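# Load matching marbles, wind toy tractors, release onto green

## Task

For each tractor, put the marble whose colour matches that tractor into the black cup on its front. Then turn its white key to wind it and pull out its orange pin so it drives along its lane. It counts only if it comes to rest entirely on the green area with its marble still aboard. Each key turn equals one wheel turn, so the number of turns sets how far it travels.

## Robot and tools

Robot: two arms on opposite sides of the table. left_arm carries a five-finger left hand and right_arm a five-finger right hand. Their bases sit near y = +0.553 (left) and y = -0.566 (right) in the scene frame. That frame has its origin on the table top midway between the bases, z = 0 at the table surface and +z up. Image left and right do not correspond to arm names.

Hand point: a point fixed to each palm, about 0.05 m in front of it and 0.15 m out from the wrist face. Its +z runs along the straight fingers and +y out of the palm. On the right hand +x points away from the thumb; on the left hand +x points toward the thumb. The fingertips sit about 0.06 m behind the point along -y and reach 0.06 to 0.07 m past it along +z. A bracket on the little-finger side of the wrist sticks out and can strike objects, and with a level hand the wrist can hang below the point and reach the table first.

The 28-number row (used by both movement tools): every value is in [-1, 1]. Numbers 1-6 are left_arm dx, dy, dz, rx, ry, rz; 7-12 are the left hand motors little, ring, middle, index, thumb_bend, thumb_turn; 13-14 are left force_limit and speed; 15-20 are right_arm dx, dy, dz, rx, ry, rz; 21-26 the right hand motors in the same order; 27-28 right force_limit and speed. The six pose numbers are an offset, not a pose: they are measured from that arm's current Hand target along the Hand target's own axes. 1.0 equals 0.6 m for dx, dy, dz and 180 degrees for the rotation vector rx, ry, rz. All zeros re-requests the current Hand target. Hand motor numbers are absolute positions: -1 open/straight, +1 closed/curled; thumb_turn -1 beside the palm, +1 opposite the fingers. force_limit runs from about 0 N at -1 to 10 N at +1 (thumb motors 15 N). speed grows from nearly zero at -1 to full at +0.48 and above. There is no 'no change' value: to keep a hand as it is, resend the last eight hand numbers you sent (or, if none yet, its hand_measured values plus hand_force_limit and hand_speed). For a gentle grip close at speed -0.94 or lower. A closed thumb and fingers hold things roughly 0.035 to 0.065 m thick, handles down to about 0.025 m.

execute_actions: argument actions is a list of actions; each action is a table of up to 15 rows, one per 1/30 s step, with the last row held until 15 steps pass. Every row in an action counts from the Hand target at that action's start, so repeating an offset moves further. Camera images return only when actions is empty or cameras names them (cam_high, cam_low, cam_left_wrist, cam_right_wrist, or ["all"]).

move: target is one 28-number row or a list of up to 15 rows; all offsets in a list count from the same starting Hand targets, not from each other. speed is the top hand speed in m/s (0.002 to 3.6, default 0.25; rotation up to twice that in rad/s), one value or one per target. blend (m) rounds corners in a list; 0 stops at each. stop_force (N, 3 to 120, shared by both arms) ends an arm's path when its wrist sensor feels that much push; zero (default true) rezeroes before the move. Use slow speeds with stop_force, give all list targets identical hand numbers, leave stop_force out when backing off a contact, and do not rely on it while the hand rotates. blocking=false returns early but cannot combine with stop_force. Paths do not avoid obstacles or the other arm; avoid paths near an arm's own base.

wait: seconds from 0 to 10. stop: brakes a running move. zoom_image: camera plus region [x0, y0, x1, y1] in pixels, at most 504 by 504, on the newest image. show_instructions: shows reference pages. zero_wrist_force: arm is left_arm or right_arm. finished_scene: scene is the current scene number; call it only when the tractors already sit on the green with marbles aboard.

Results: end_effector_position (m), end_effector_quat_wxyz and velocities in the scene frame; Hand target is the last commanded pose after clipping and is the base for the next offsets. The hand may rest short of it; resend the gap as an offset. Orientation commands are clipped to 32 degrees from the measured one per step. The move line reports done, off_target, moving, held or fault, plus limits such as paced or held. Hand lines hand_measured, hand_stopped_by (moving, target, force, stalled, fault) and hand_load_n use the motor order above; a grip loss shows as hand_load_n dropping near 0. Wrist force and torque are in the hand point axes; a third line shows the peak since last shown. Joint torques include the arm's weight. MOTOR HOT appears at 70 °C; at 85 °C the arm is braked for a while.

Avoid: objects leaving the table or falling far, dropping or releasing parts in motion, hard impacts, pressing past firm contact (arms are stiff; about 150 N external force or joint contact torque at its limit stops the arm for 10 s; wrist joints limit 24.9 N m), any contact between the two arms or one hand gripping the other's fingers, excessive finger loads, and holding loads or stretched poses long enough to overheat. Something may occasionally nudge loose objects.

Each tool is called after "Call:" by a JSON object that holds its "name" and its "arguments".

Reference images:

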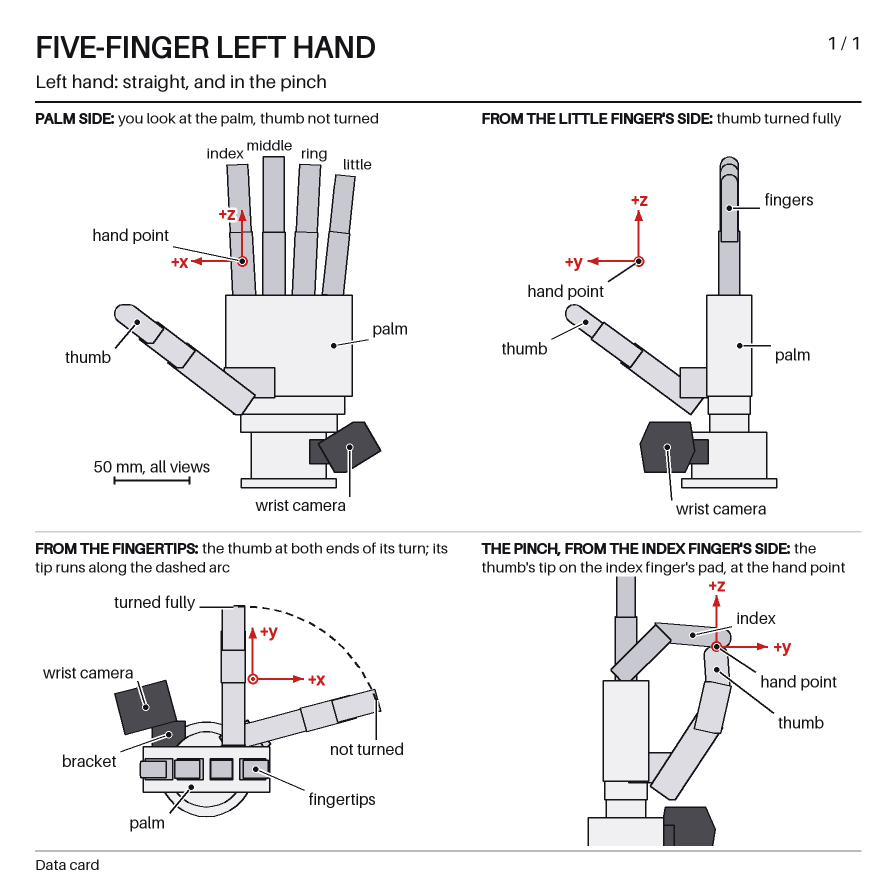

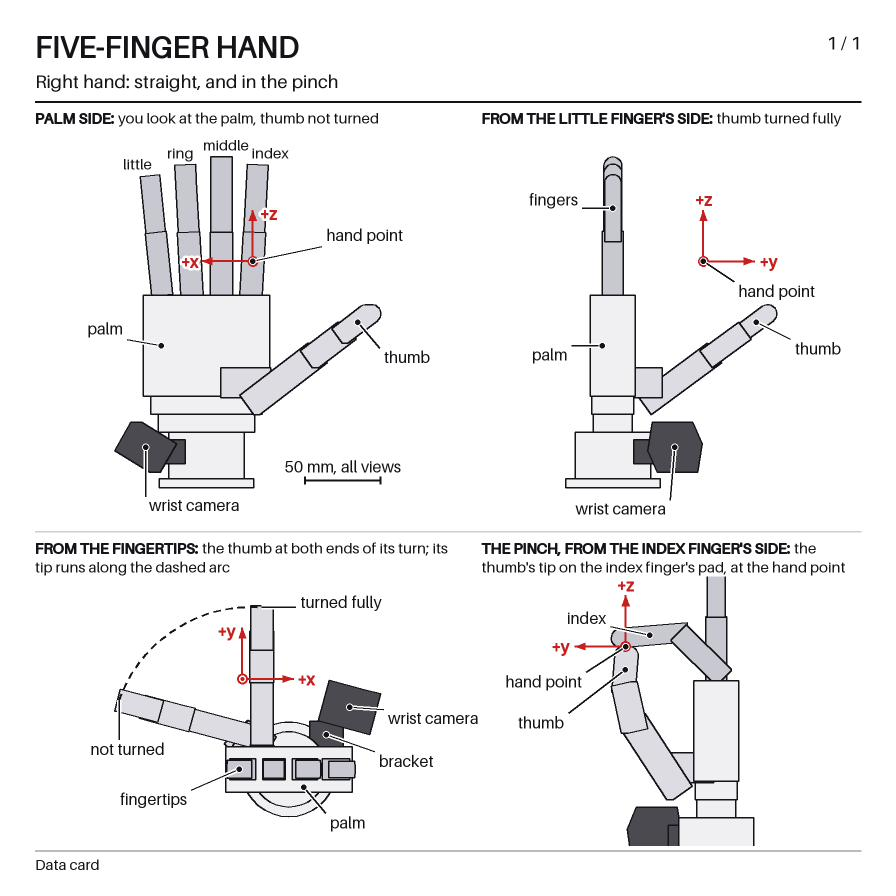

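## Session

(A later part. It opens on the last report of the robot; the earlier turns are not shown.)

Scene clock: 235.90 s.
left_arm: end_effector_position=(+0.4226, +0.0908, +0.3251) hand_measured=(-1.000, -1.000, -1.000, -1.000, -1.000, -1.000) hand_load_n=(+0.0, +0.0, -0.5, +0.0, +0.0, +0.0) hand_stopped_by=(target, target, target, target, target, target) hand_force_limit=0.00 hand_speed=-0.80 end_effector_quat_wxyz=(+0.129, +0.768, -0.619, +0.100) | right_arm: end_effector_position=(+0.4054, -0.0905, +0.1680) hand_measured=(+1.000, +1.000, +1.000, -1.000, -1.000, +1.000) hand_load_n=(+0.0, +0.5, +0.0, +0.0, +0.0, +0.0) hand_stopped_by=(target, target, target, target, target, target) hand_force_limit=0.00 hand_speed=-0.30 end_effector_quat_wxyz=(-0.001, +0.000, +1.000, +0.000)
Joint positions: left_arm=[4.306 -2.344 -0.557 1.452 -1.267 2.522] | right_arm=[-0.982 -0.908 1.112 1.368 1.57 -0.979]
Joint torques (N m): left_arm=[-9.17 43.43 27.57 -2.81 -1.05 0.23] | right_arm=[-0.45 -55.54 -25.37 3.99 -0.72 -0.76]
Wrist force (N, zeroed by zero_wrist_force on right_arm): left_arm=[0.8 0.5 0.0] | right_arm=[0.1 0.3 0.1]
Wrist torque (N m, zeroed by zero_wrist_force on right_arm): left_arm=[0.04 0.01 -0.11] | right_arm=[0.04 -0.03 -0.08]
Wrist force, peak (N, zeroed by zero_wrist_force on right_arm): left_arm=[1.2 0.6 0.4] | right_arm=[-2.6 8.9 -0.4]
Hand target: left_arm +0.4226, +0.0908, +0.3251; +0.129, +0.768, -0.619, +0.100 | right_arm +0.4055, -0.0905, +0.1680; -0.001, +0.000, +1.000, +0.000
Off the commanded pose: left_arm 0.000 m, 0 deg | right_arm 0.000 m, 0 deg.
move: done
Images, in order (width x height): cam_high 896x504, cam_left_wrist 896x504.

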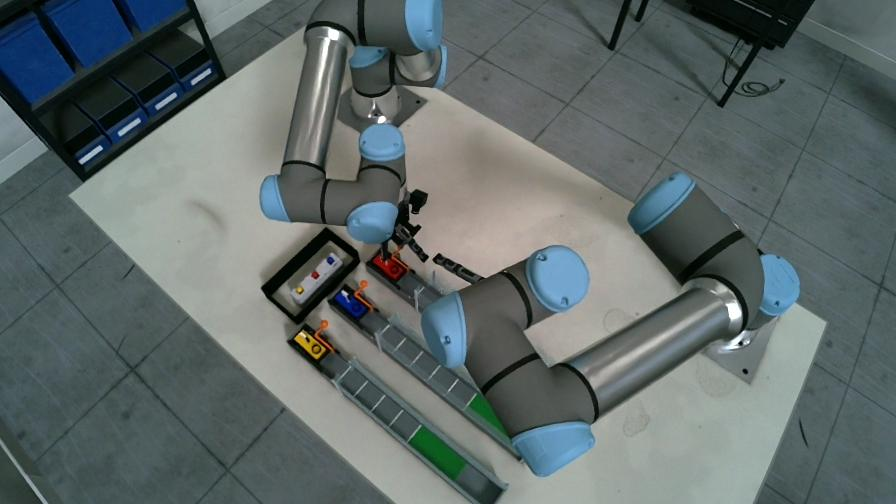

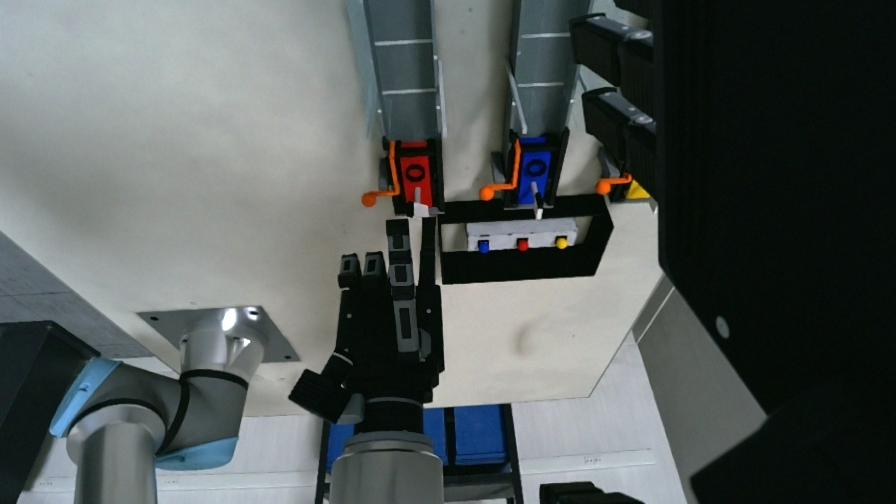

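Call:
{"name": "move", "arguments": {"target": [[0,0,0,0,0,0,-1,-1,-1,-1,-1,-1,0,-0.8,-0.0032,-0.0082,0,0,0,0,1,1,1,-1,-1,1,0,-0.3],[0,0,0,0,0,0,-1,-1,-1,-1,-1,-1,0,-0.8,-0.0032,-0.0082,0.06,0,0,0,1,1,1,-1,-1,1,0,-0.3]], "speed": 0.06}}

Call:
{"name": "zero_wrist_force", "arguments": {"arm": "right_arm"}}

Call:
{"name": "move", "arguments": {"target": [[0,0,0,0,0,0,-1,-1,-1,-1,-1,-1,0,-0.8,0,-0.01167,0,0,0,0,1,1,1,-1,-1,1,0,-0.3],[0,0,0,0,0,0,-1,-1,-1,-1,-1,-1,0,-0.8,0,-0.0155,0,0,0,0,1,1,1,-1,-1,1,0,-0.3],[0,0,0,0,0,0,-1,-1,-1,-1,-1,-1,0,-0.8,0.001,-0.01917,0,0,0,0,1,1,1,-1,-1,1,0,-0.3],[0,0,0,0,0,0,-1,-1,-1,-1,-1,-1,0,-0.8,0.003,-0.02233,0,0,0,0,1,1,1,-1,-1,1,0,-0.3],[0,0,0,0,0,0,-1,-1,-1,-1,-1,-1,0,-0.8,0.00567,-0.025,0,0,0,0,1,1,1,-1,-1,1,0,-0.3],[0,0,0,0,0,0,-1,-1,-1,-1,-1,-1,0,-0.8,0.00783,-0.02633,0,0,0,0,1,1,1,-1,-1,1,0,-0.3]], "speed": 0.015, "blend": 0.001, "stop_force": 9, "cameras": ["cam_left_wrist","cam_high"]}}

Call:
{"name": "zoom_image", "arguments": {"camera": "cam_left_wrist", "region": [395, 160, 445, 220]}}

Call:
{"name": "zoom_image", "arguments": {"camera": "cam_high", "region": [366, 236, 402, 272]}}

Scene clock: 240.97 s.
left_arm: end_effector_position=(+0.4226, +0.0908, +0.3251) hand_measured=(-1.000, -1.000, -1.000, -1.000, -1.000, -1.000) hand_load_n=(+0.0, +0.0, +0.0, +0.0, +0.0, +0.0) hand_stopped_by=(target, target, target, target, target, target) hand_force_limit=0.00 hand_speed=-0.80 end_effector_quat_wxyz=(+0.129, +0.768, -0.619, +0.100) | right_arm: end_effector_position=(+0.4073, -0.0954, +0.1321) hand_measured=(+1.000, +1.000, +1.000, -1.000, -1.000, +1.000) hand_load_n=(+0.0, +0.0, +0.0, +0.0, +0.0, +0.0) hand_stopped_by=(target, target, target, target, target, target) hand_force_limit=0.00 hand_speed=-0.30 end_effector_quat_wxyz=(-0.001, +0.000, +1.000, +0.000)
Joint positions: left_arm=[4.306 -2.344 -0.557 1.452 -1.267 2.522] | right_arm=[-0.991 -0.891 1.178 1.285 1.57 -0.988]
Joint torques (N m): left_arm=[-8.88 43.61 27.14 -2.73 -1.01 0.13] | right_arm=[-3.01 -31.17 -10.82 0.79 0.22 0.07]
Wrist force (N, zeroed by zero_wrist_force on right_arm): left_arm=[0.6 0.6 0.5] | right_arm=[0.0 0.3 0.0]
Wrist torque (N m, zeroed by zero_wrist_force on right_arm): left_arm=[0.03 0.05 -0.13] | right_arm=[0.06 0.00 0.03]
Wrist force, peak (N, zeroed by zero_wrist_force on right_arm): left_arm=[0.9 0.7 0.6] | right_arm=[0.1 0.4 0.6]
Hand target: left_arm +0.4226, +0.0908, +0.3251; +0.129, +0.768, -0.619, +0.100 | right_arm +0.4073, -0.0954, +0.1320; -0.001, +0.000, +1.000, +0.000
Off the commanded pose: left_arm 0.000 m, 0 deg | right_arm 0.000 m, 0 deg.
move: done

Wrist force sensor zeroed.

Scene clock: 243.00 s.
left_arm: end_effector_position=(+0.4226, +0.0908, +0.3251) hand_measured=(-1.000, -1.000, -1.000, -1.000, -1.000, -1.000) hand_load_n=(+0.0, +0.0, +0.0, +0.0, +0.0, +0.0) hand_stopped_by=(target, target, target, target, target, target) hand_force_limit=0.00 hand_speed=-0.80 end_effector_quat_wxyz=(+0.129, +0.768, -0.619, +0.100) | right_arm: end_effector_position=(+0.4026, -0.1112, +0.1320) hand_measured=(+1.000, +1.000, +1.000, -1.000, -1.000, +1.000) hand_load_n=(+0.5, +0.0, +0.0, -1.0, +0.0, +0.0) hand_stopped_by=(target, target, target, target, target, target) hand_force_limit=0.00 hand_speed=-0.30 end_effector_quat_wxyz=(-0.001, +0.000, +1.000, +0.000)
Joint positions: left_arm=[4.306 -2.344 -0.557 1.452 -1.267 2.522] | right_arm=[-1.011 -0.928 1.24 1.259 1.57 -1.008]
Joint torques (N m): left_arm=[-8.96 43.16 26.96 -2.7 -0.96 0.16] | right_arm=[-8.11 -53.51 -9.03 1.65 1.27 -1.28]
Wrist force (N, zeroed by zero_wrist_force on right_arm): left_arm=[0.9 0.5 0.4] | right_arm=[-3.0 0.8 -0.2]
Wrist torque (N m, zeroed by zero_wrist_force on right_arm): left_arm=[0.02 0.01 -0.11] | right_arm=[-0.04 -0.15 -0.19]
Wrist force, peak (N, zeroed by zero_wrist_force on right_arm): left_arm=[0.8 0.7 0.5] | right_arm=[-0.9 5.9 0.4]
Hand target: left_arm +0.4226, +0.0908, +0.3251; +0.129, +0.768, -0.619, +0.100 | right_arm +0.4026, -0.1112, +0.1320; -0.001, +0.000, +1.000, +0.000
Off the commanded pose: left_arm 0.000 m, 0 deg | right_arm 0.000 m, 0 deg.
move: done; blend cut to 0.0008 m at target 5
Images, in order (width x height): cam_high 896x504, cam_left_wrist 896x504.

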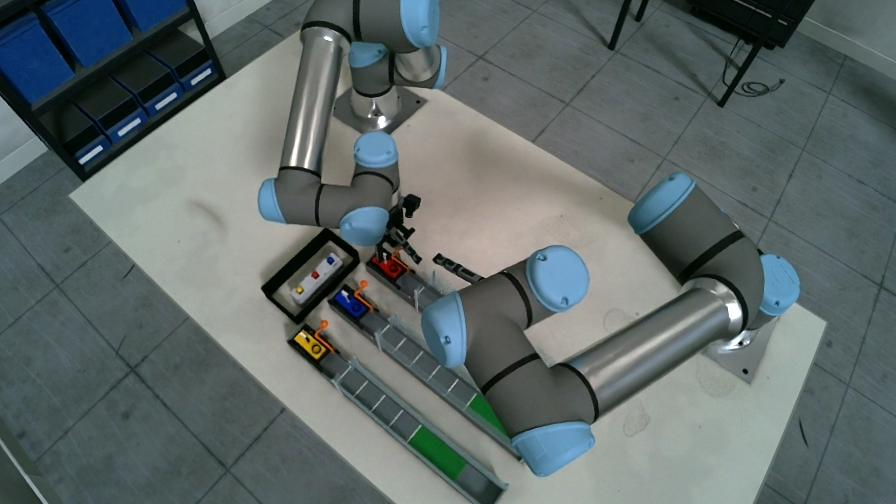

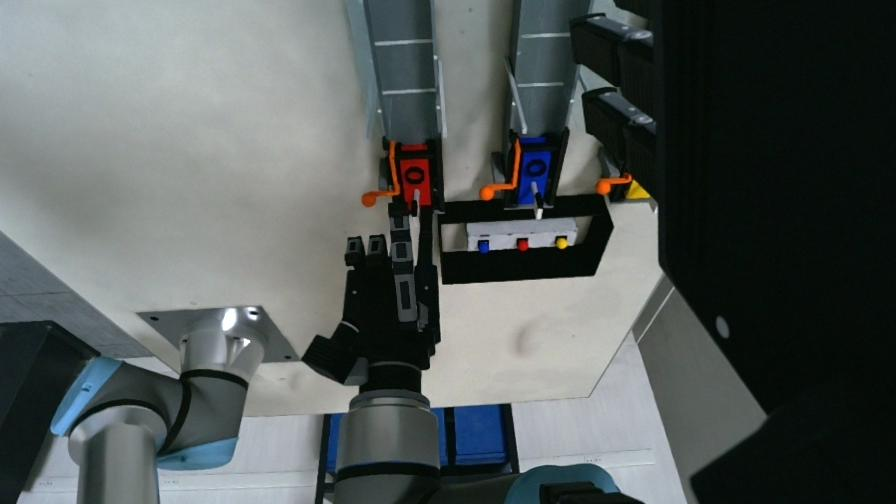

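Scaled by 8.400.

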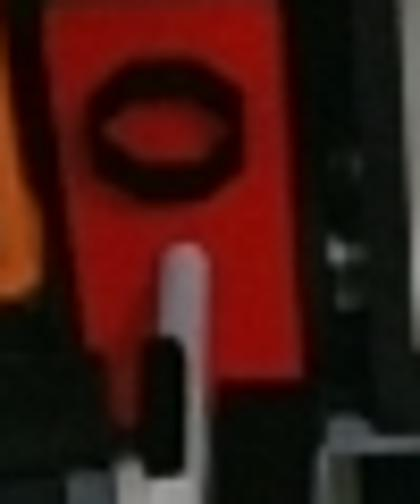

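Scaled by 14.000.

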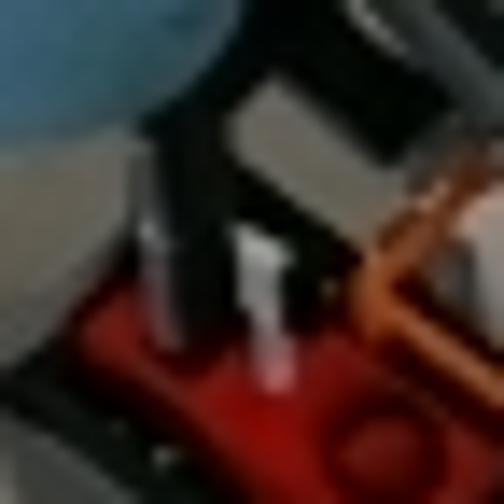

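Call:
{"name": "move", "arguments": {"target": [[0,0,0,0,0,0,-1,-1,-1,-1,-1,-1,0,-0.8,-0.0008,-0.007,0,0,0,0,1,1,1,-1,-1,1,0,-0.3],[0,0,0,0,0,0,-1,-1,-1,-1,-1,-1,0,-0.8,0.0007,-0.0135,0,0,0,0,1,1,1,-1,-1,1,0,-0.3],[0,0,0,0,0,0,-1,-1,-1,-1,-1,-1,0,-0.8,0.0047,-0.0145,0,0,0,0,1,1,1,-1,-1,1,0,-0.3],[0,0,0,0,0,0,-1,-1,-1,-1,-1,-1,0,-0.8,0.0085,-0.0145,0,0,0,0,1,1,1,-1,-1,1,0,-0.3],[0,0,0,0,0,0,-1,-1,-1,-1,-1,-1,0,-0.8,0.0122,-0.0135,0,0,0,0,1,1,1,-1,-1,1,0,-0.3],[0,0,0,0,0,0,-1,-1,-1,-1,-1,-1,0,-0.8,0.0153,-0.0115,0,0,0,0,1,1,1,-1,-1,1,0,-0.3],[0,0,0,0,0,0,-1,-1,-1,-1,-1,-1,0,-0.8,0.018,-0.0088,0,0,0,0,1,1,1,-1,-1,1,0,-0.3],[0,0,0,0,0,0,-1,-1,-1,-1,-1,-1,0,-0.8,0.019,-0.0072,0,0,0,0,1,1,1,-1,-1,1,0,-0.3]], "speed": 0.018, "blend": 0.001, "stop_force": 9, "zero": false, "cameras": ["cam_left_wrist","cam_high"]}}

Call:
{"name": "zoom_image", "arguments": {"camera": "cam_left_wrist", "region": [395, 160, 445, 220]}}

Call:
{"name": "zoom_image", "arguments": {"camera": "cam_high", "region": [366, 236, 402, 272]}}

Scene clock: 246.03 s.
left_arm: end_effector_position=(+0.4226, +0.0908, +0.3251) hand_measured=(-1.000, -1.000, -1.000, -1.000, -1.000, -1.000) hand_load_n=(+0.0, +0.0, +0.0, +0.0, +0.0, +0.0) hand_stopped_by=(target, target, target, target, target, target) hand_force_limit=0.00 hand_speed=-0.80 end_effector_quat_wxyz=(+0.129, +0.768, -0.619, +0.100) | right_arm: end_effector_position=(+0.3912, -0.1155, +0.1320) hand_measured=(+1.000, +1.000, +1.000, -1.000, -1.000, +1.000) hand_load_n=(+0.0, +0.0, +0.0, +1.0, +0.0, +0.0) hand_stopped_by=(target, target, target, target, target, target) hand_force_limit=0.00 hand_speed=-0.30 end_effector_quat_wxyz=(-0.001, +0.000, +1.000, +0.000)
Joint positions: left_arm=[4.306 -2.344 -0.557 1.452 -1.267 2.522] | right_arm=[-1.006 -0.954 1.284 1.241 1.57 -1.004]
Joint torques (N m): left_arm=[-8.73 43.72 27.09 -2.68 -0.98 0.18] | right_arm=[10.34 -27.21 -27.4 3.17 -3.01 1.45]
Wrist force (N, zeroed by zero_wrist_force on right_arm): left_arm=[0.7 0.3 0.4] | right_arm=[0.2 -4.7 -1.7]
Wrist torque (N m, zeroed by zero_wrist_force on right_arm): left_arm=[0.00 0.04 -0.11] | right_arm=[0.25 -0.05 -0.12]
Wrist force, peak (N, zeroed by zero_wrist_force on right_arm): left_arm=[1.0 0.7 0.4] | right_arm=[0.2 -4.9 -1.5]
Hand target: left_arm +0.4226, +0.0908, +0.3251; +0.129, +0.768, -0.619, +0.100 | right_arm +0.3912, -0.1155, +0.1320; -0.001, +0.000, +1.000, +0.000
Off the commanded pose: left_arm 0.000 m, 0 deg | right_arm 0.000 m, 0 deg.
move: done; blend cut to 0.0006 m at target 7
Images, in order (width x height): cam_high 896x504, cam_left_wrist 896x504.

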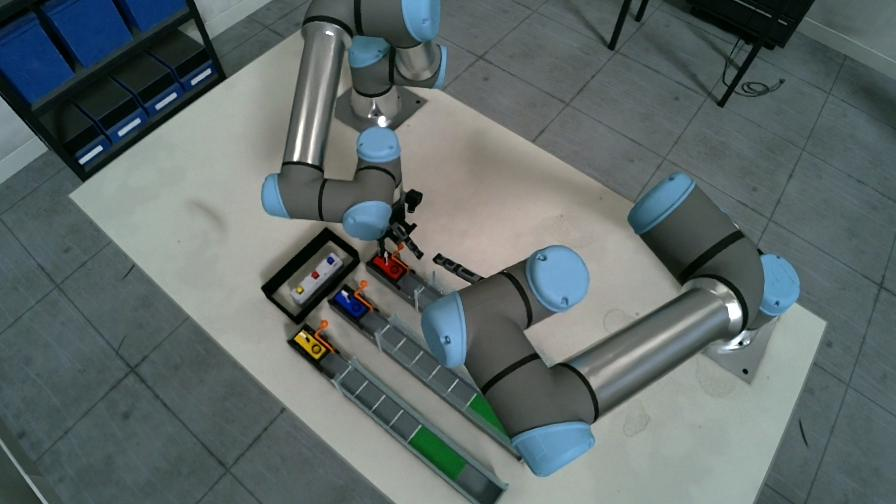

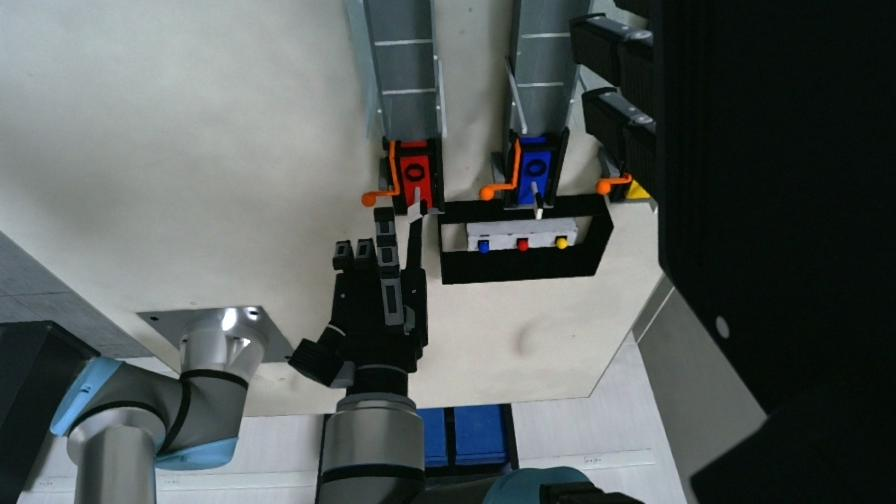

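Scaled by 8.400.

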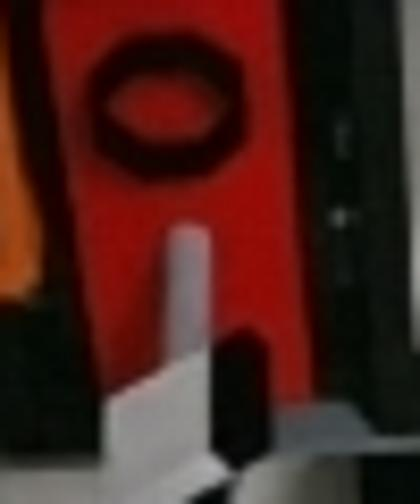

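Scaled by 14.000.

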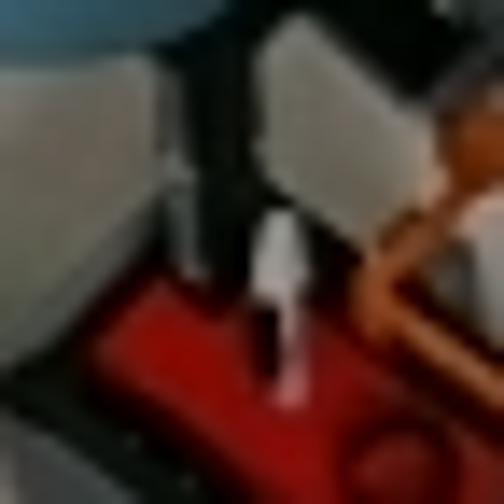

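Call:
{"name": "move", "arguments": {"target": [[0,0,0,0,0,0,-1,-1,-1,-1,-1,-1,0,-0.8,0.0008,0.0055,0,0,0,0,1,1,1,-1,-1,1,0,-0.3]], "speed": 0.015, "stop_force": 9, "zero": false}}

Call:
{"name": "move", "arguments": {"target": [[0,0,0,0,0,0,-1,-1,-1,-1,-1,-1,0,-0.8,0.0008,-0.012,0,0,0,0,1,1,1,-1,-1,1,0,-0.3],[0,0,0,0,0,0,-1,-1,-1,-1,-1,-1,0,-0.8,0.0008,-0.012,-0.05,0,0,0,1,1,1,-1,-1,1,0,-0.3]], "speed": 0.06, "blend": 0.003, "cameras": ["cam_left_wrist","cam_high"]}}

Call:
{"name": "zoom_image", "arguments": {"camera": "cam_left_wrist", "region": [395, 160, 445, 220]}}

Call:
{"name": "zoom_image", "arguments": {"camera": "cam_high", "region": [366, 236, 402, 272]}}

Scene clock: 248.07 s.
left_arm: end_effector_position=(+0.4226, +0.0908, +0.3251) hand_measured=(-1.000, -1.000, -1.000, -1.000, -1.000, -1.000) hand_load_n=(+0.0, +0.0, +0.0, +0.0, +0.0, +0.0) hand_stopped_by=(target, target, target, target, target, target) hand_force_limit=0.00 hand_speed=-0.80 end_effector_quat_wxyz=(+0.129, +0.768, -0.619, +0.100) | right_arm: end_effector_position=(+0.3907, -0.1122, +0.1320) hand_measured=(+1.000, +1.000, +1.000, -1.000, -1.000, +1.000) hand_load_n=(+0.0, +0.0, +0.0, +0.5, +0.0, +0.0) hand_stopped_by=(target, target, target, target, target, target) hand_force_limit=0.00 hand_speed=-0.30 end_effector_quat_wxyz=(-0.001, +0.000, +1.000, +0.000)
Joint positions: left_arm=[4.306 -2.344 -0.557 1.452 -1.267 2.522] | right_arm=[-1 -0.949 1.276 1.245 1.57 -0.998]
Joint torques (N m): left_arm=[-9.04 43.81 26.9 -2.63 -0.89 0] | right_arm=[10.05 -28.88 -26.98 3.14 -2 1.39]
Wrist force (N, zeroed by zero_wrist_force on right_arm): left_arm=[0.7 0.4 0.4] | right_arm=[0.9 -4.6 -0.2]
Wrist torque (N m, zeroed by zero_wrist_force on right_arm): left_arm=[0.00 0.04 -0.12] | right_arm=[0.11 -0.01 -0.09]
Wrist force, peak (N, zeroed by zero_wrist_force on right_arm): left_arm=[0.9 0.6 0.5] | right_arm=[1.6 -6.2 -0.7]
Hand target: left_arm +0.4226, +0.0908, +0.3251; +0.129, +0.768, -0.619, +0.100 | right_arm +0.3907, -0.1122, +0.1320; -0.001, +0.000, +1.000, +0.000
Off the commanded pose: left_arm 0.000 m, 0 deg | right_arm 0.000 m, 0 deg.
move: done

Scene clock: 249.13 s.
left_arm: end_effector_position=(+0.4226, +0.0908, +0.3251) hand_measured=(-1.000, -1.000, -1.000, -1.000, -1.000, -1.000) hand_load_n=(+0.0, +0.0, +0.0, +0.0, +0.0, +0.0) hand_stopped_by=(target, target, target, target, target, target) hand_force_limit=0.00 hand_speed=-0.80 end_effector_quat_wxyz=(+0.129, +0.768, -0.619, +0.100) | right_arm: end_effector_position=(+0.3903, -0.1194, +0.1619) hand_measured=(+1.000, +1.000, +1.000, -1.000, -1.000, +1.000) hand_load_n=(+0.0, +0.0, +0.0, +0.0, +0.0, +0.0) hand_stopped_by=(target, target, target, target, target, target) hand_force_limit=0.00 hand_speed=-0.30 end_effector_quat_wxyz=(-0.001, +0.000, +1.000, +0.000)
Joint positions: left_arm=[4.306 -2.344 -0.557 1.452 -1.267 2.522] | right_arm=[-1.012 -0.985 1.254 1.302 1.57 -1.009]
Joint torques (N m): left_arm=[-8.34 44.28 27.2 -2.63 -0.86 0] | right_arm=[-8.74 -51.82 -26.97 4.56 0.05 -1.26]
Wrist force (N, zeroed by zero_wrist_force on right_arm): left_arm=[0.5 0.3 0.3] | right_arm=[0.1 -0.2 0.0]
Wrist torque (N m, zeroed by zero_wrist_force on right_arm): left_arm=[-0.01 0.07 -0.13] | right_arm=[-0.04 -0.02 0.01]
Wrist force, peak (N, zeroed by zero_wrist_force on right_arm): left_arm=[0.9 0.8 0.5] | right_arm=[0.7 -4.5 -0.2]
Hand target: left_arm +0.4226, +0.0908, +0.3251; +0.129, +0.768, -0.619, +0.100 | right_arm +0.3903, -0.1194, +0.1620; -0.001, +0.000, +1.000, +0.000
Off the commanded pose: left_arm 0.000 m, 0 deg | right_arm 0.000 m, 0 deg.
move: done
Images, in order (width x height): cam_high 896x504, cam_left_wrist 896x504.

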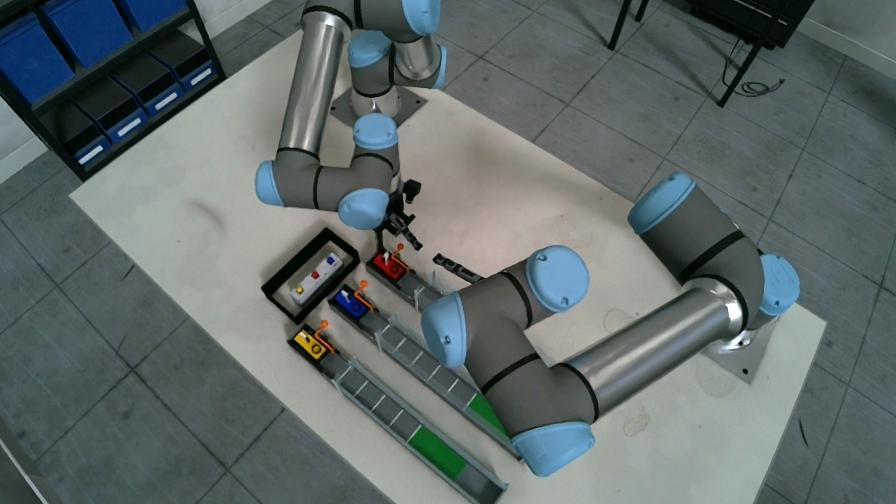

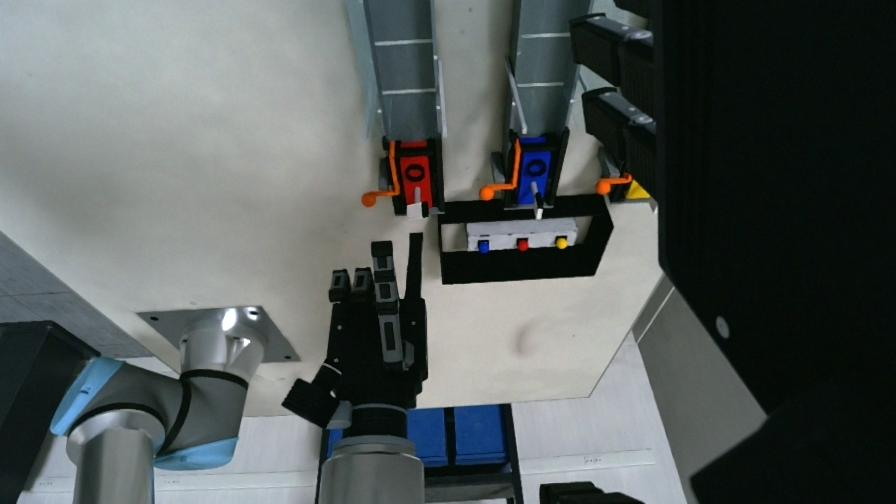

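Scaled by 8.400.

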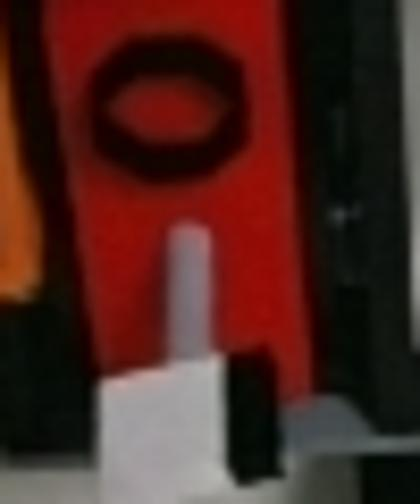

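Scaled by 14.000.

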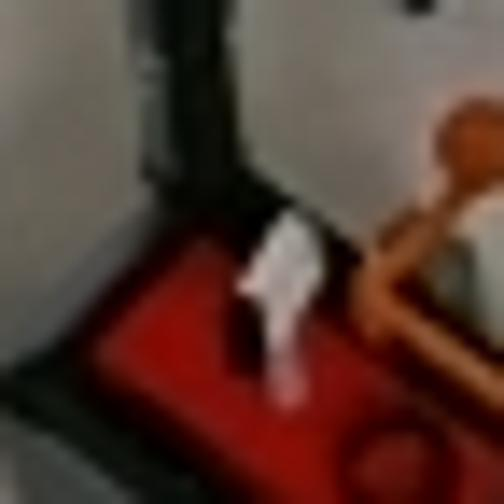

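Call:
{"name": "move", "arguments": {"target": [[0,0,0,0,0,0,-1,-1,-1,-1,-1,-1,0,-0.8,-0.0285,0.0423,0,0,0,0,1,1,1,-1,-1,1,0,-0.3],[0,0,0,0,0,0,-1,-1,-1,-1,-1,-1,0,-0.8,-0.0285,0.0423,0.05,0,0,0,1,1,1,-1,-1,1,0,-0.3]], "speed": 0.07, "blend": 0.003}}

Call:
{"name": "zero_wrist_force", "arguments": {"arm": "right_arm"}}

Call:
{"name": "move", "arguments": {"target": [[0,0,0,0,0,0,-1,-1,-1,-1,-1,-1,0,-0.8,0,-0.014,0,0,0,0,1,1,1,-1,-1,1,0,-0.3],[0,0,0,0,0,0,-1,-1,-1,-1,-1,-1,0,-0.8,0,-0.01783,0,0,0,0,1,1,1,-1,-1,1,0,-0.3],[0,0,0,0,0,0,-1,-1,-1,-1,-1,-1,0,-0.8,0.001,-0.0215,0,0,0,0,1,1,1,-1,-1,1,0,-0.3],[0,0,0,0,0,0,-1,-1,-1,-1,-1,-1,0,-0.8,0.003,-0.02467,0,0,0,0,1,1,1,-1,-1,1,0,-0.3],[0,0,0,0,0,0,-1,-1,-1,-1,-1,-1,0,-0.8,0.00567,-0.02733,0,0,0,0,1,1,1,-1,-1,1,0,-0.3],[0,0,0,0,0,0,-1,-1,-1,-1,-1,-1,0,-0.8,0.00783,-0.02867,0,0,0,0,1,1,1,-1,-1,1,0,-0.3],[0,0,0,0,0,0,-1,-1,-1,-1,-1,-1,0,-0.8,0.007,-0.03567,0,0,0,0,1,1,1,-1,-1,1,0,-0.3],[0,0,0,0,0,0,-1,-1,-1,-1,-1,-1,0,-0.8,0.0085,-0.0415,0,0,0,0,1,1,1,-1,-1,1,0,-0.3],[0,0,0,0,0,0,-1,-1,-1,-1,-1,-1,0,-0.8,0.0125,-0.0415,0,0,0,0,1,1,1,-1,-1,1,0,-0.3],[0,0,0,0,0,0,-1,-1,-1,-1,-1,-1,0,-0.8,0.01633,-0.03983,0,0,0,0,1,1,1,-1,-1,1,0,-0.3],[0,0,0,0,0,0,-1,-1,-1,-1,-1,-1,0,-0.8,0.02,-0.038,0,0,0,0,1,1,1,-1,-1,1,0,-0.3],[0,0,0,0,0,0,-1,-1,-1,-1,-1,-1,0,-0.8,0.02317,-0.03517,0,0,0,0,1,1,1,-1,-1,1,0,-0.3],[0,0,0,0,0,0,-1,-1,-1,-1,-1,-1,0,-0.8,0.02583,-0.0325,0,0,0,0,1,1,1,-1,-1,1,0,-0.3],[0,0,0,0,0,0,-1,-1,-1,-1,-1,-1,0,-0.8,0.02683,-0.03083,0,0,0,0,1,1,1,-1,-1,1,0,-0.3]], "speed": 0.018, "blend": 0.001, "stop_force": 9, "cameras": ["cam_left_wrist","cam_high"]}}

Call:
{"name": "zoom_image", "arguments": {"camera": "cam_left_wrist", "region": [395, 160, 445, 220]}}

Call:
{"name": "zoom_image", "arguments": {"camera": "cam_high", "region": [366, 236, 402, 272]}}

Scene clock: 251.90 s.
left_arm: end_effector_position=(+0.4226, +0.0908, +0.3251) hand_measured=(-1.000, -1.000, -1.000, -1.000, -1.000, -1.000) hand_load_n=(+0.0, +0.0, +0.0, +0.0, +0.0, +0.0) hand_stopped_by=(target, target, target, target, target, target) hand_force_limit=0.00 hand_speed=-0.80 end_effector_quat_wxyz=(+0.129, +0.768, -0.619, +0.100) | right_arm: end_effector_position=(+0.4074, -0.0941, +0.1321) hand_measured=(+1.000, +1.000, +1.000, -1.000, -1.000, +1.000) hand_load_n=(+0.0, +0.0, +0.0, -1.0, +0.0, +0.0) hand_stopped_by=(target, target, target, target, target, target) hand_force_limit=0.00 hand_speed=-0.30 end_effector_quat_wxyz=(-0.001, +0.000, +1.000, +0.000)
Joint positions: left_arm=[4.306 -2.344 -0.557 1.452 -1.267 2.522] | right_arm=[-0.989 -0.889 1.174 1.287 1.57 -0.986]
Joint torques (N m): left_arm=[-8.8 43.93 27.21 -2.68 -0.84 -0.02] | right_arm=[9.22 -30.38 -11.08 0.97 0.83 1.57]
Wrist force (N, zeroed by zero_wrist_force on right_arm): left_arm=[0.8 0.4 0.3] | right_arm=[0.3 0.4 -0.2]
Wrist torque (N m, zeroed by zero_wrist_force on right_arm): left_arm=[0.01 0.03 -0.12] | right_arm=[-0.02 -0.03 -0.10]
Wrist force, peak (N, zeroed by zero_wrist_force on right_arm): left_arm=[1.0 0.6 0.6] | right_arm=[0.1 0.6 -1.1]
Hand target: left_arm +0.4226, +0.0908, +0.3251; +0.129, +0.768, -0.619, +0.100 | right_arm +0.4074, -0.0940, +0.1320; -0.001, +0.000, +1.000, +0.000
Off the commanded pose: left_arm 0.000 m, 0 deg | right_arm 0.000 m, 0 deg.
move: done

Wrist force sensor zeroed.

Scene clock: 255.03 s.
left_arm: end_effector_position=(+0.4226, +0.0908, +0.3251) hand_measured=(-1.000, -1.000, -1.000, -1.000, -1.000, -1.000) hand_load_n=(+0.0, +0.0, +0.0, +0.0, +0.0, +0.0) hand_stopped_by=(target, target, target, target, target, target) hand_force_limit=0.00 hand_speed=-0.80 end_effector_quat_wxyz=(+0.129, +0.768, -0.619, +0.100) | right_arm: end_effector_position=(+0.3913, -0.1125, +0.1320) hand_measured=(+1.000, +1.000, +1.000, -1.000, -1.000, +1.000) hand_load_n=(+0.0, +0.0, +0.0, +0.5, +0.0, +0.0) hand_stopped_by=(target, target, target, target, target, target) hand_force_limit=0.00 hand_speed=-0.30 end_effector_quat_wxyz=(-0.001, +0.000, +1.000, +0.000)
Joint positions: left_arm=[4.306 -2.344 -0.557 1.452 -1.267 2.522] | right_arm=[-1.002 -0.949 1.276 1.245 1.57 -0.999]
Joint torques (N m): left_arm=[-8.12 44.11 26.61 -2.59 -0.89 -0.1] | right_arm=[11.29 -26.32 -25.7 3.95 -2.29 1.34]
Wrist force (N, zeroed by zero_wrist_force on right_arm): left_arm=[0.8 0.5 0.2] | right_arm=[-2.2 -4.6 -0.2]
Wrist torque (N m, zeroed by zero_wrist_force on right_arm): left_arm=[0.03 0.03 -0.12] | right_arm=[0.12 -0.09 -0.15]
Wrist force, peak (N, zeroed by zero_wrist_force on right_arm): left_arm=[1.0 0.7 0.4] | right_arm=[-5.5 -5.2 0.1]
Hand target: left_arm +0.4226, +0.0908, +0.3251; +0.129, +0.768, -0.619, +0.100 | right_arm +0.3913, -0.1125, +0.1320; -0.001, +0.000, +1.000, +0.000
Off the commanded pose: left_arm 0.000 m, 0 deg | right_arm 0.000 m, 0 deg.
move: done; blend cut to 0.0008 m at target 5, 0.0008 m at target 6, 0.0006 m at target 13
Images, in order (width x height): cam_high 896x504, cam_left_wrist 896x504.

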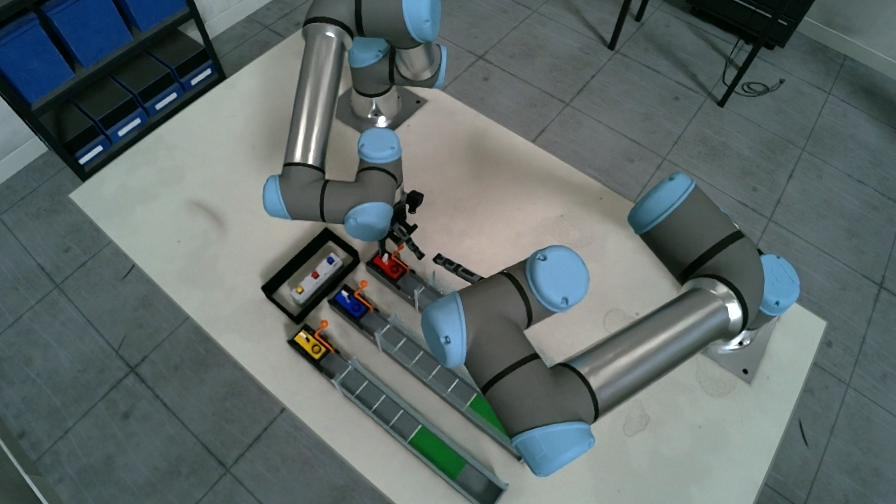

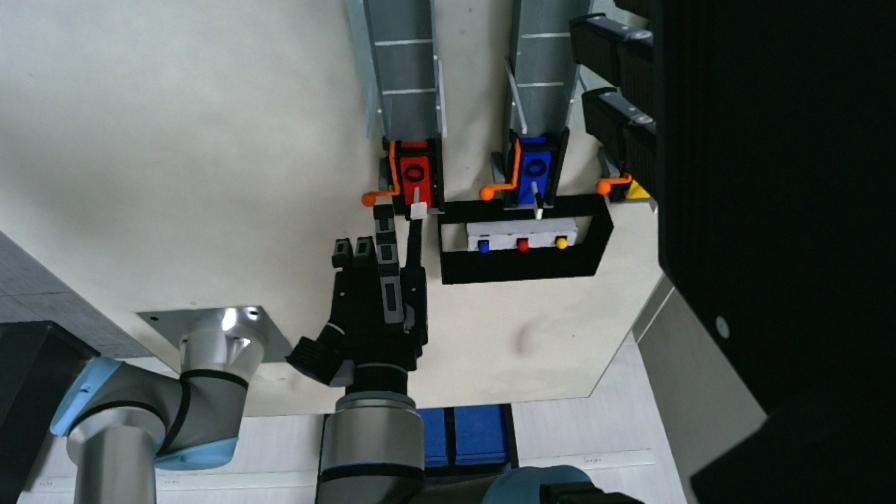

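Scaled by 8.400.

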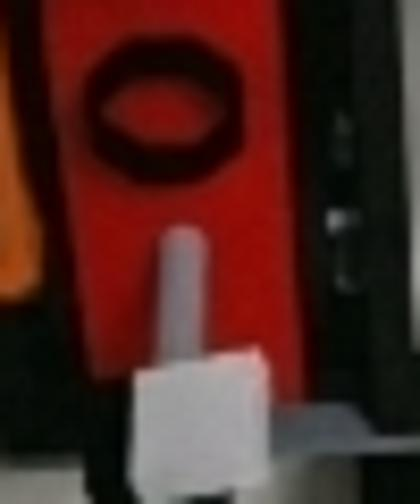

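Scaled by 14.000.

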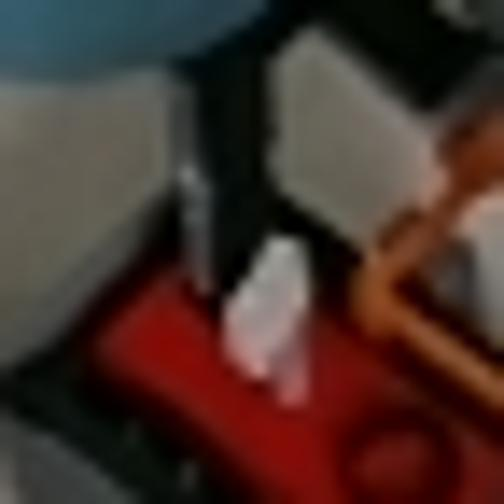

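Call:
{"name": "move", "arguments": {"target": [[0,0,0,0,0,0,-1,-1,-1,-1,-1,-1,0,-0.8,0,-0.0175,0,0,0,0,1,1,1,-1,-1,1,0,-0.3],[0,0,0,0,0,0,-1,-1,-1,-1,-1,-1,0,-0.8,0,-0.0175,-0.05,0,0,0,1,1,1,-1,-1,1,0,-0.3],[0,0,0,0,0,0,-1,-1,-1,-1,-1,-1,0,-0.8,-0.02683,0.03083,-0.05,0,0,0,1,1,1,-1,-1,1,0,-0.3],[0,0,0,0,0,0,-1,-1,-1,-1,-1,-1,0,-0.8,-0.02683,0.03083,0,0,0,0,1,1,1,-1,-1,1,0,-0.3]], "speed": 0.08, "blend": 0.003}}

Call:
{"name": "zero_wrist_force", "arguments": {"arm": "right_arm"}}

Call:
{"name": "move", "arguments": {"target": [[0,0,0,0,0,0,-1,-1,-1,-1,-1,-1,0,-0.8,0,-0.014,0,0,0,0,1,1,1,-1,-1,1,0,-0.3],[0,0,0,0,0,0,-1,-1,-1,-1,-1,-1,0,-0.8,0,-0.01783,0,0,0,0,1,1,1,-1,-1,1,0,-0.3],[0,0,0,0,0,0,-1,-1,-1,-1,-1,-1,0,-0.8,0.001,-0.0215,0,0,0,0,1,1,1,-1,-1,1,0,-0.3],[0,0,0,0,0,0,-1,-1,-1,-1,-1,-1,0,-0.8,0.003,-0.02467,0,0,0,0,1,1,1,-1,-1,1,0,-0.3],[0,0,0,0,0,0,-1,-1,-1,-1,-1,-1,0,-0.8,0.00567,-0.02733,0,0,0,0,1,1,1,-1,-1,1,0,-0.3],[0,0,0,0,0,0,-1,-1,-1,-1,-1,-1,0,-0.8,0.00783,-0.02867,0,0,0,0,1,1,1,-1,-1,1,0,-0.3],[0,0,0,0,0,0,-1,-1,-1,-1,-1,-1,0,-0.8,0.007,-0.03567,0,0,0,0,1,1,1,-1,-1,1,0,-0.3],[0,0,0,0,0,0,-1,-1,-1,-1,-1,-1,0,-0.8,0.0085,-0.0415,0,0,0,0,1,1,1,-1,-1,1,0,-0.3],[0,0,0,0,0,0,-1,-1,-1,-1,-1,-1,0,-0.8,0.0125,-0.0415,0,0,0,0,1,1,1,-1,-1,1,0,-0.3],[0,0,0,0,0,0,-1,-1,-1,-1,-1,-1,0,-0.8,0.01633,-0.03983,0,0,0,0,1,1,1,-1,-1,1,0,-0.3],[0,0,0,0,0,0,-1,-1,-1,-1,-1,-1,0,-0.8,0.02,-0.038,0,0,0,0,1,1,1,-1,-1,1,0,-0.3],[0,0,0,0,0,0,-1,-1,-1,-1,-1,-1,0,-0.8,0.02317,-0.03517,0,0,0,0,1,1,1,-1,-1,1,0,-0.3],[0,0,0,0,0,0,-1,-1,-1,-1,-1,-1,0,-0.8,0.02583,-0.0325,0,0,0,0,1,1,1,-1,-1,1,0,-0.3],[0,0,0,0,0,0,-1,-1,-1,-1,-1,-1,0,-0.8,0.02683,-0.03083,0,0,0,0,1,1,1,-1,-1,1,0,-0.3]], "speed": 0.018, "blend": 0.001, "stop_force": 9, "cameras": ["cam_left_wrist","cam_high"]}}

Call:
{"name": "zoom_image", "arguments": {"camera": "cam_left_wrist", "region": [395, 160, 445, 220]}}

Call:
{"name": "zoom_image", "arguments": {"camera": "cam_high", "region": [366, 236, 402, 272]}}

Scene clock: 258.10 s.
left_arm: end_effector_position=(+0.4226, +0.0908, +0.3251) hand_measured=(-1.000, -1.000, -1.000, -1.000, -1.000, -1.000) hand_load_n=(+0.0, +0.0, +0.0, +0.0, +0.0, +0.0) hand_stopped_by=(target, target, target, target, target, target) hand_force_limit=0.00 hand_speed=-0.80 end_effector_quat_wxyz=(+0.129, +0.768, -0.619, +0.100) | right_arm: end_effector_position=(+0.4074, -0.0941, +0.1321) hand_measured=(+1.000, +1.000, +1.000, -1.000, -1.000, +1.000) hand_load_n=(+0.0, +0.5, +0.0, -1.0, +0.0, +0.0) hand_stopped_by=(target, target, target, target, target, target) hand_force_limit=0.00 hand_speed=-0.30 end_effector_quat_wxyz=(-0.001, +0.000, +1.000, +0.000)
Joint positions: left_arm=[4.306 -2.344 -0.557 1.452 -1.267 2.522] | right_arm=[-0.989 -0.889 1.174 1.287 1.57 -0.986]
Joint torques (N m): left_arm=[-8.64 44.36 26.79 -2.5 -0.9 -0.17] | right_arm=[9.24 -30.36 -9.76 0.81 0.69 1.49]
Wrist force (N, zeroed by zero_wrist_force on right_arm): left_arm=[0.9 0.4 0.4] | right_arm=[-0.2 0.0 0.0]
Wrist torque (N m, zeroed by zero_wrist_force on right_arm): left_arm=[0.00 0.01 -0.11] | right_arm=[0.01 0.03 -0.01]
Wrist force, peak (N, zeroed by zero_wrist_force on right_arm): left_arm=[0.8 0.6 0.6] | right_arm=[-2.4 -4.6 -0.1]
Hand target: left_arm +0.4226, +0.0908, +0.3251; +0.129, +0.768, -0.619, +0.100 | right_arm +0.4074, -0.0940, +0.1320; -0.001, +0.000, +1.000, +0.000
Off the commanded pose: left_arm 0.000 m, 0 deg | right_arm 0.000 m, 0 deg.
move: done

Wrist force sensor zeroed.

Scene clock: 261.23 s.
left_arm: end_effector_position=(+0.4226, +0.0908, +0.3251) hand_measured=(-1.000, -1.000, -1.000, -1.000, -1.000, -1.000) hand_load_n=(+0.0, +0.0, +0.0, +0.0, +0.0, +0.0) hand_stopped_by=(target, target, target, target, target, target) hand_force_limit=0.00 hand_speed=-0.80 end_effector_quat_wxyz=(+0.129, +0.768, -0.619, +0.100) | right_arm: end_effector_position=(+0.3913, -0.1125, +0.1320) hand_measured=(+1.000, +1.000, +1.000, -1.000, -1.000, +1.000) hand_load_n=(+0.0, +0.0, +0.0, +0.5, +0.0, +0.0) hand_stopped_by=(target, target, target, target, target, target) hand_force_limit=0.00 hand_speed=-0.30 end_effector_quat_wxyz=(-0.001, +0.000, +1.000, +0.000)
Joint positions: left_arm=[4.306 -2.344 -0.557 1.452 -1.267 2.522] | right_arm=[-1.002 -0.949 1.276 1.245 1.57 -0.999]
Joint torques (N m): left_arm=[-8.2 44.08 26.39 -2.64 -0.73 -0.22] | right_arm=[10.67 -27.65 -24.65 3.97 0.35 1.29]
Wrist force (N, zeroed by zero_wrist_force on right_arm): left_arm=[0.8 0.7 0.2] | right_arm=[-2.1 -4.2 -0.6]
Wrist torque (N m, zeroed by zero_wrist_force on right_arm): left_arm=[0.06 0.02 -0.13] | right_arm=[0.14 -0.12 -0.14]
Wrist force, peak (N, zeroed by zero_wrist_force on right_arm): left_arm=[1.1 0.6 0.6] | right_arm=[-5.4 -5.9 -0.1]
Hand target: left_arm +0.4226, +0.0908, +0.3251; +0.129, +0.768, -0.619, +0.100 | right_arm +0.3913, -0.1125, +0.1320; -0.001, +0.000, +1.000, +0.000
Off the commanded pose: left_arm 0.000 m, 0 deg | right_arm 0.000 m, 0 deg.
move: done; blend cut to 0.0008 m at target 5, 0.0008 m at target 6, 0.0006 m at target 13
Images, in order (width x height): cam_high 896x504, cam_left_wrist 896x504.

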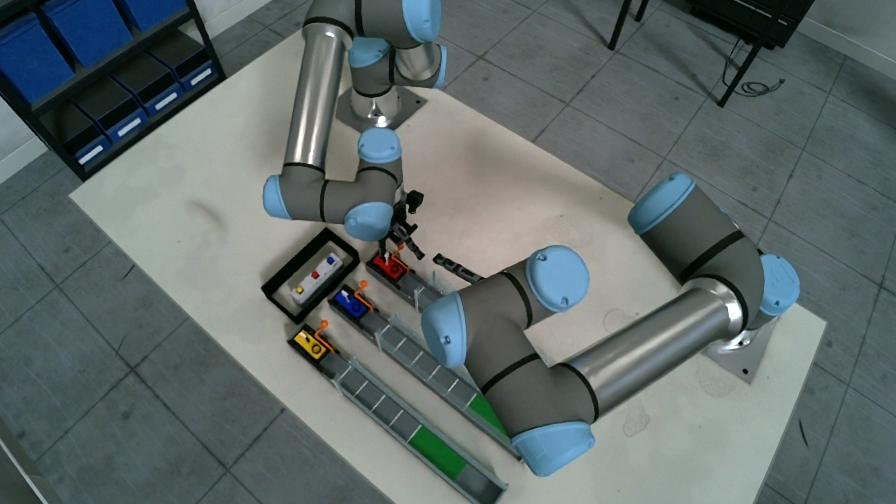

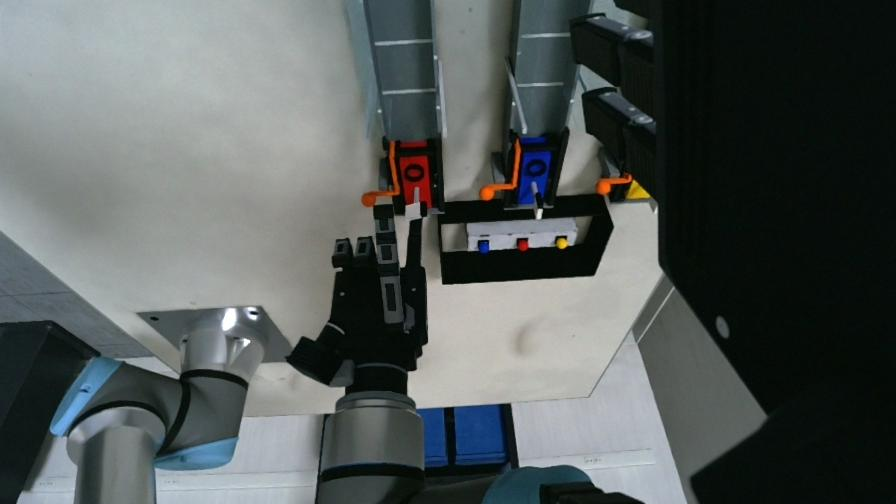

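Scaled by 8.400.

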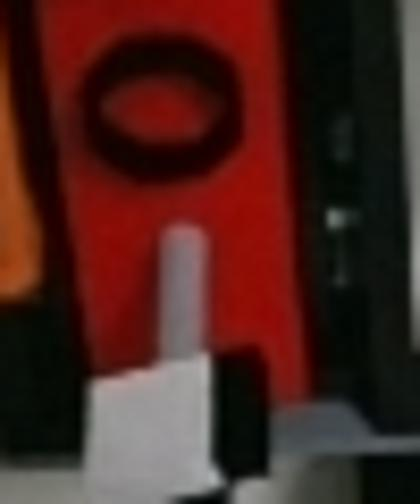

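Scaled by 14.000.

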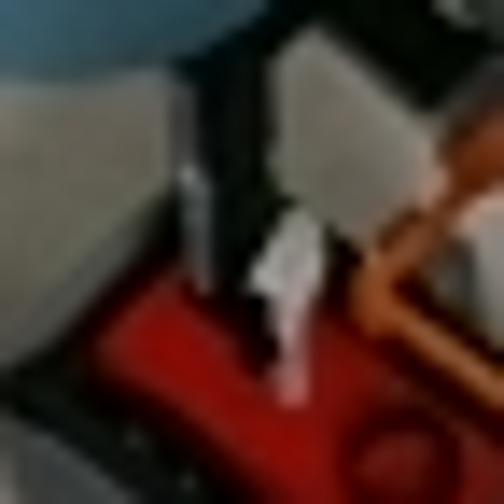

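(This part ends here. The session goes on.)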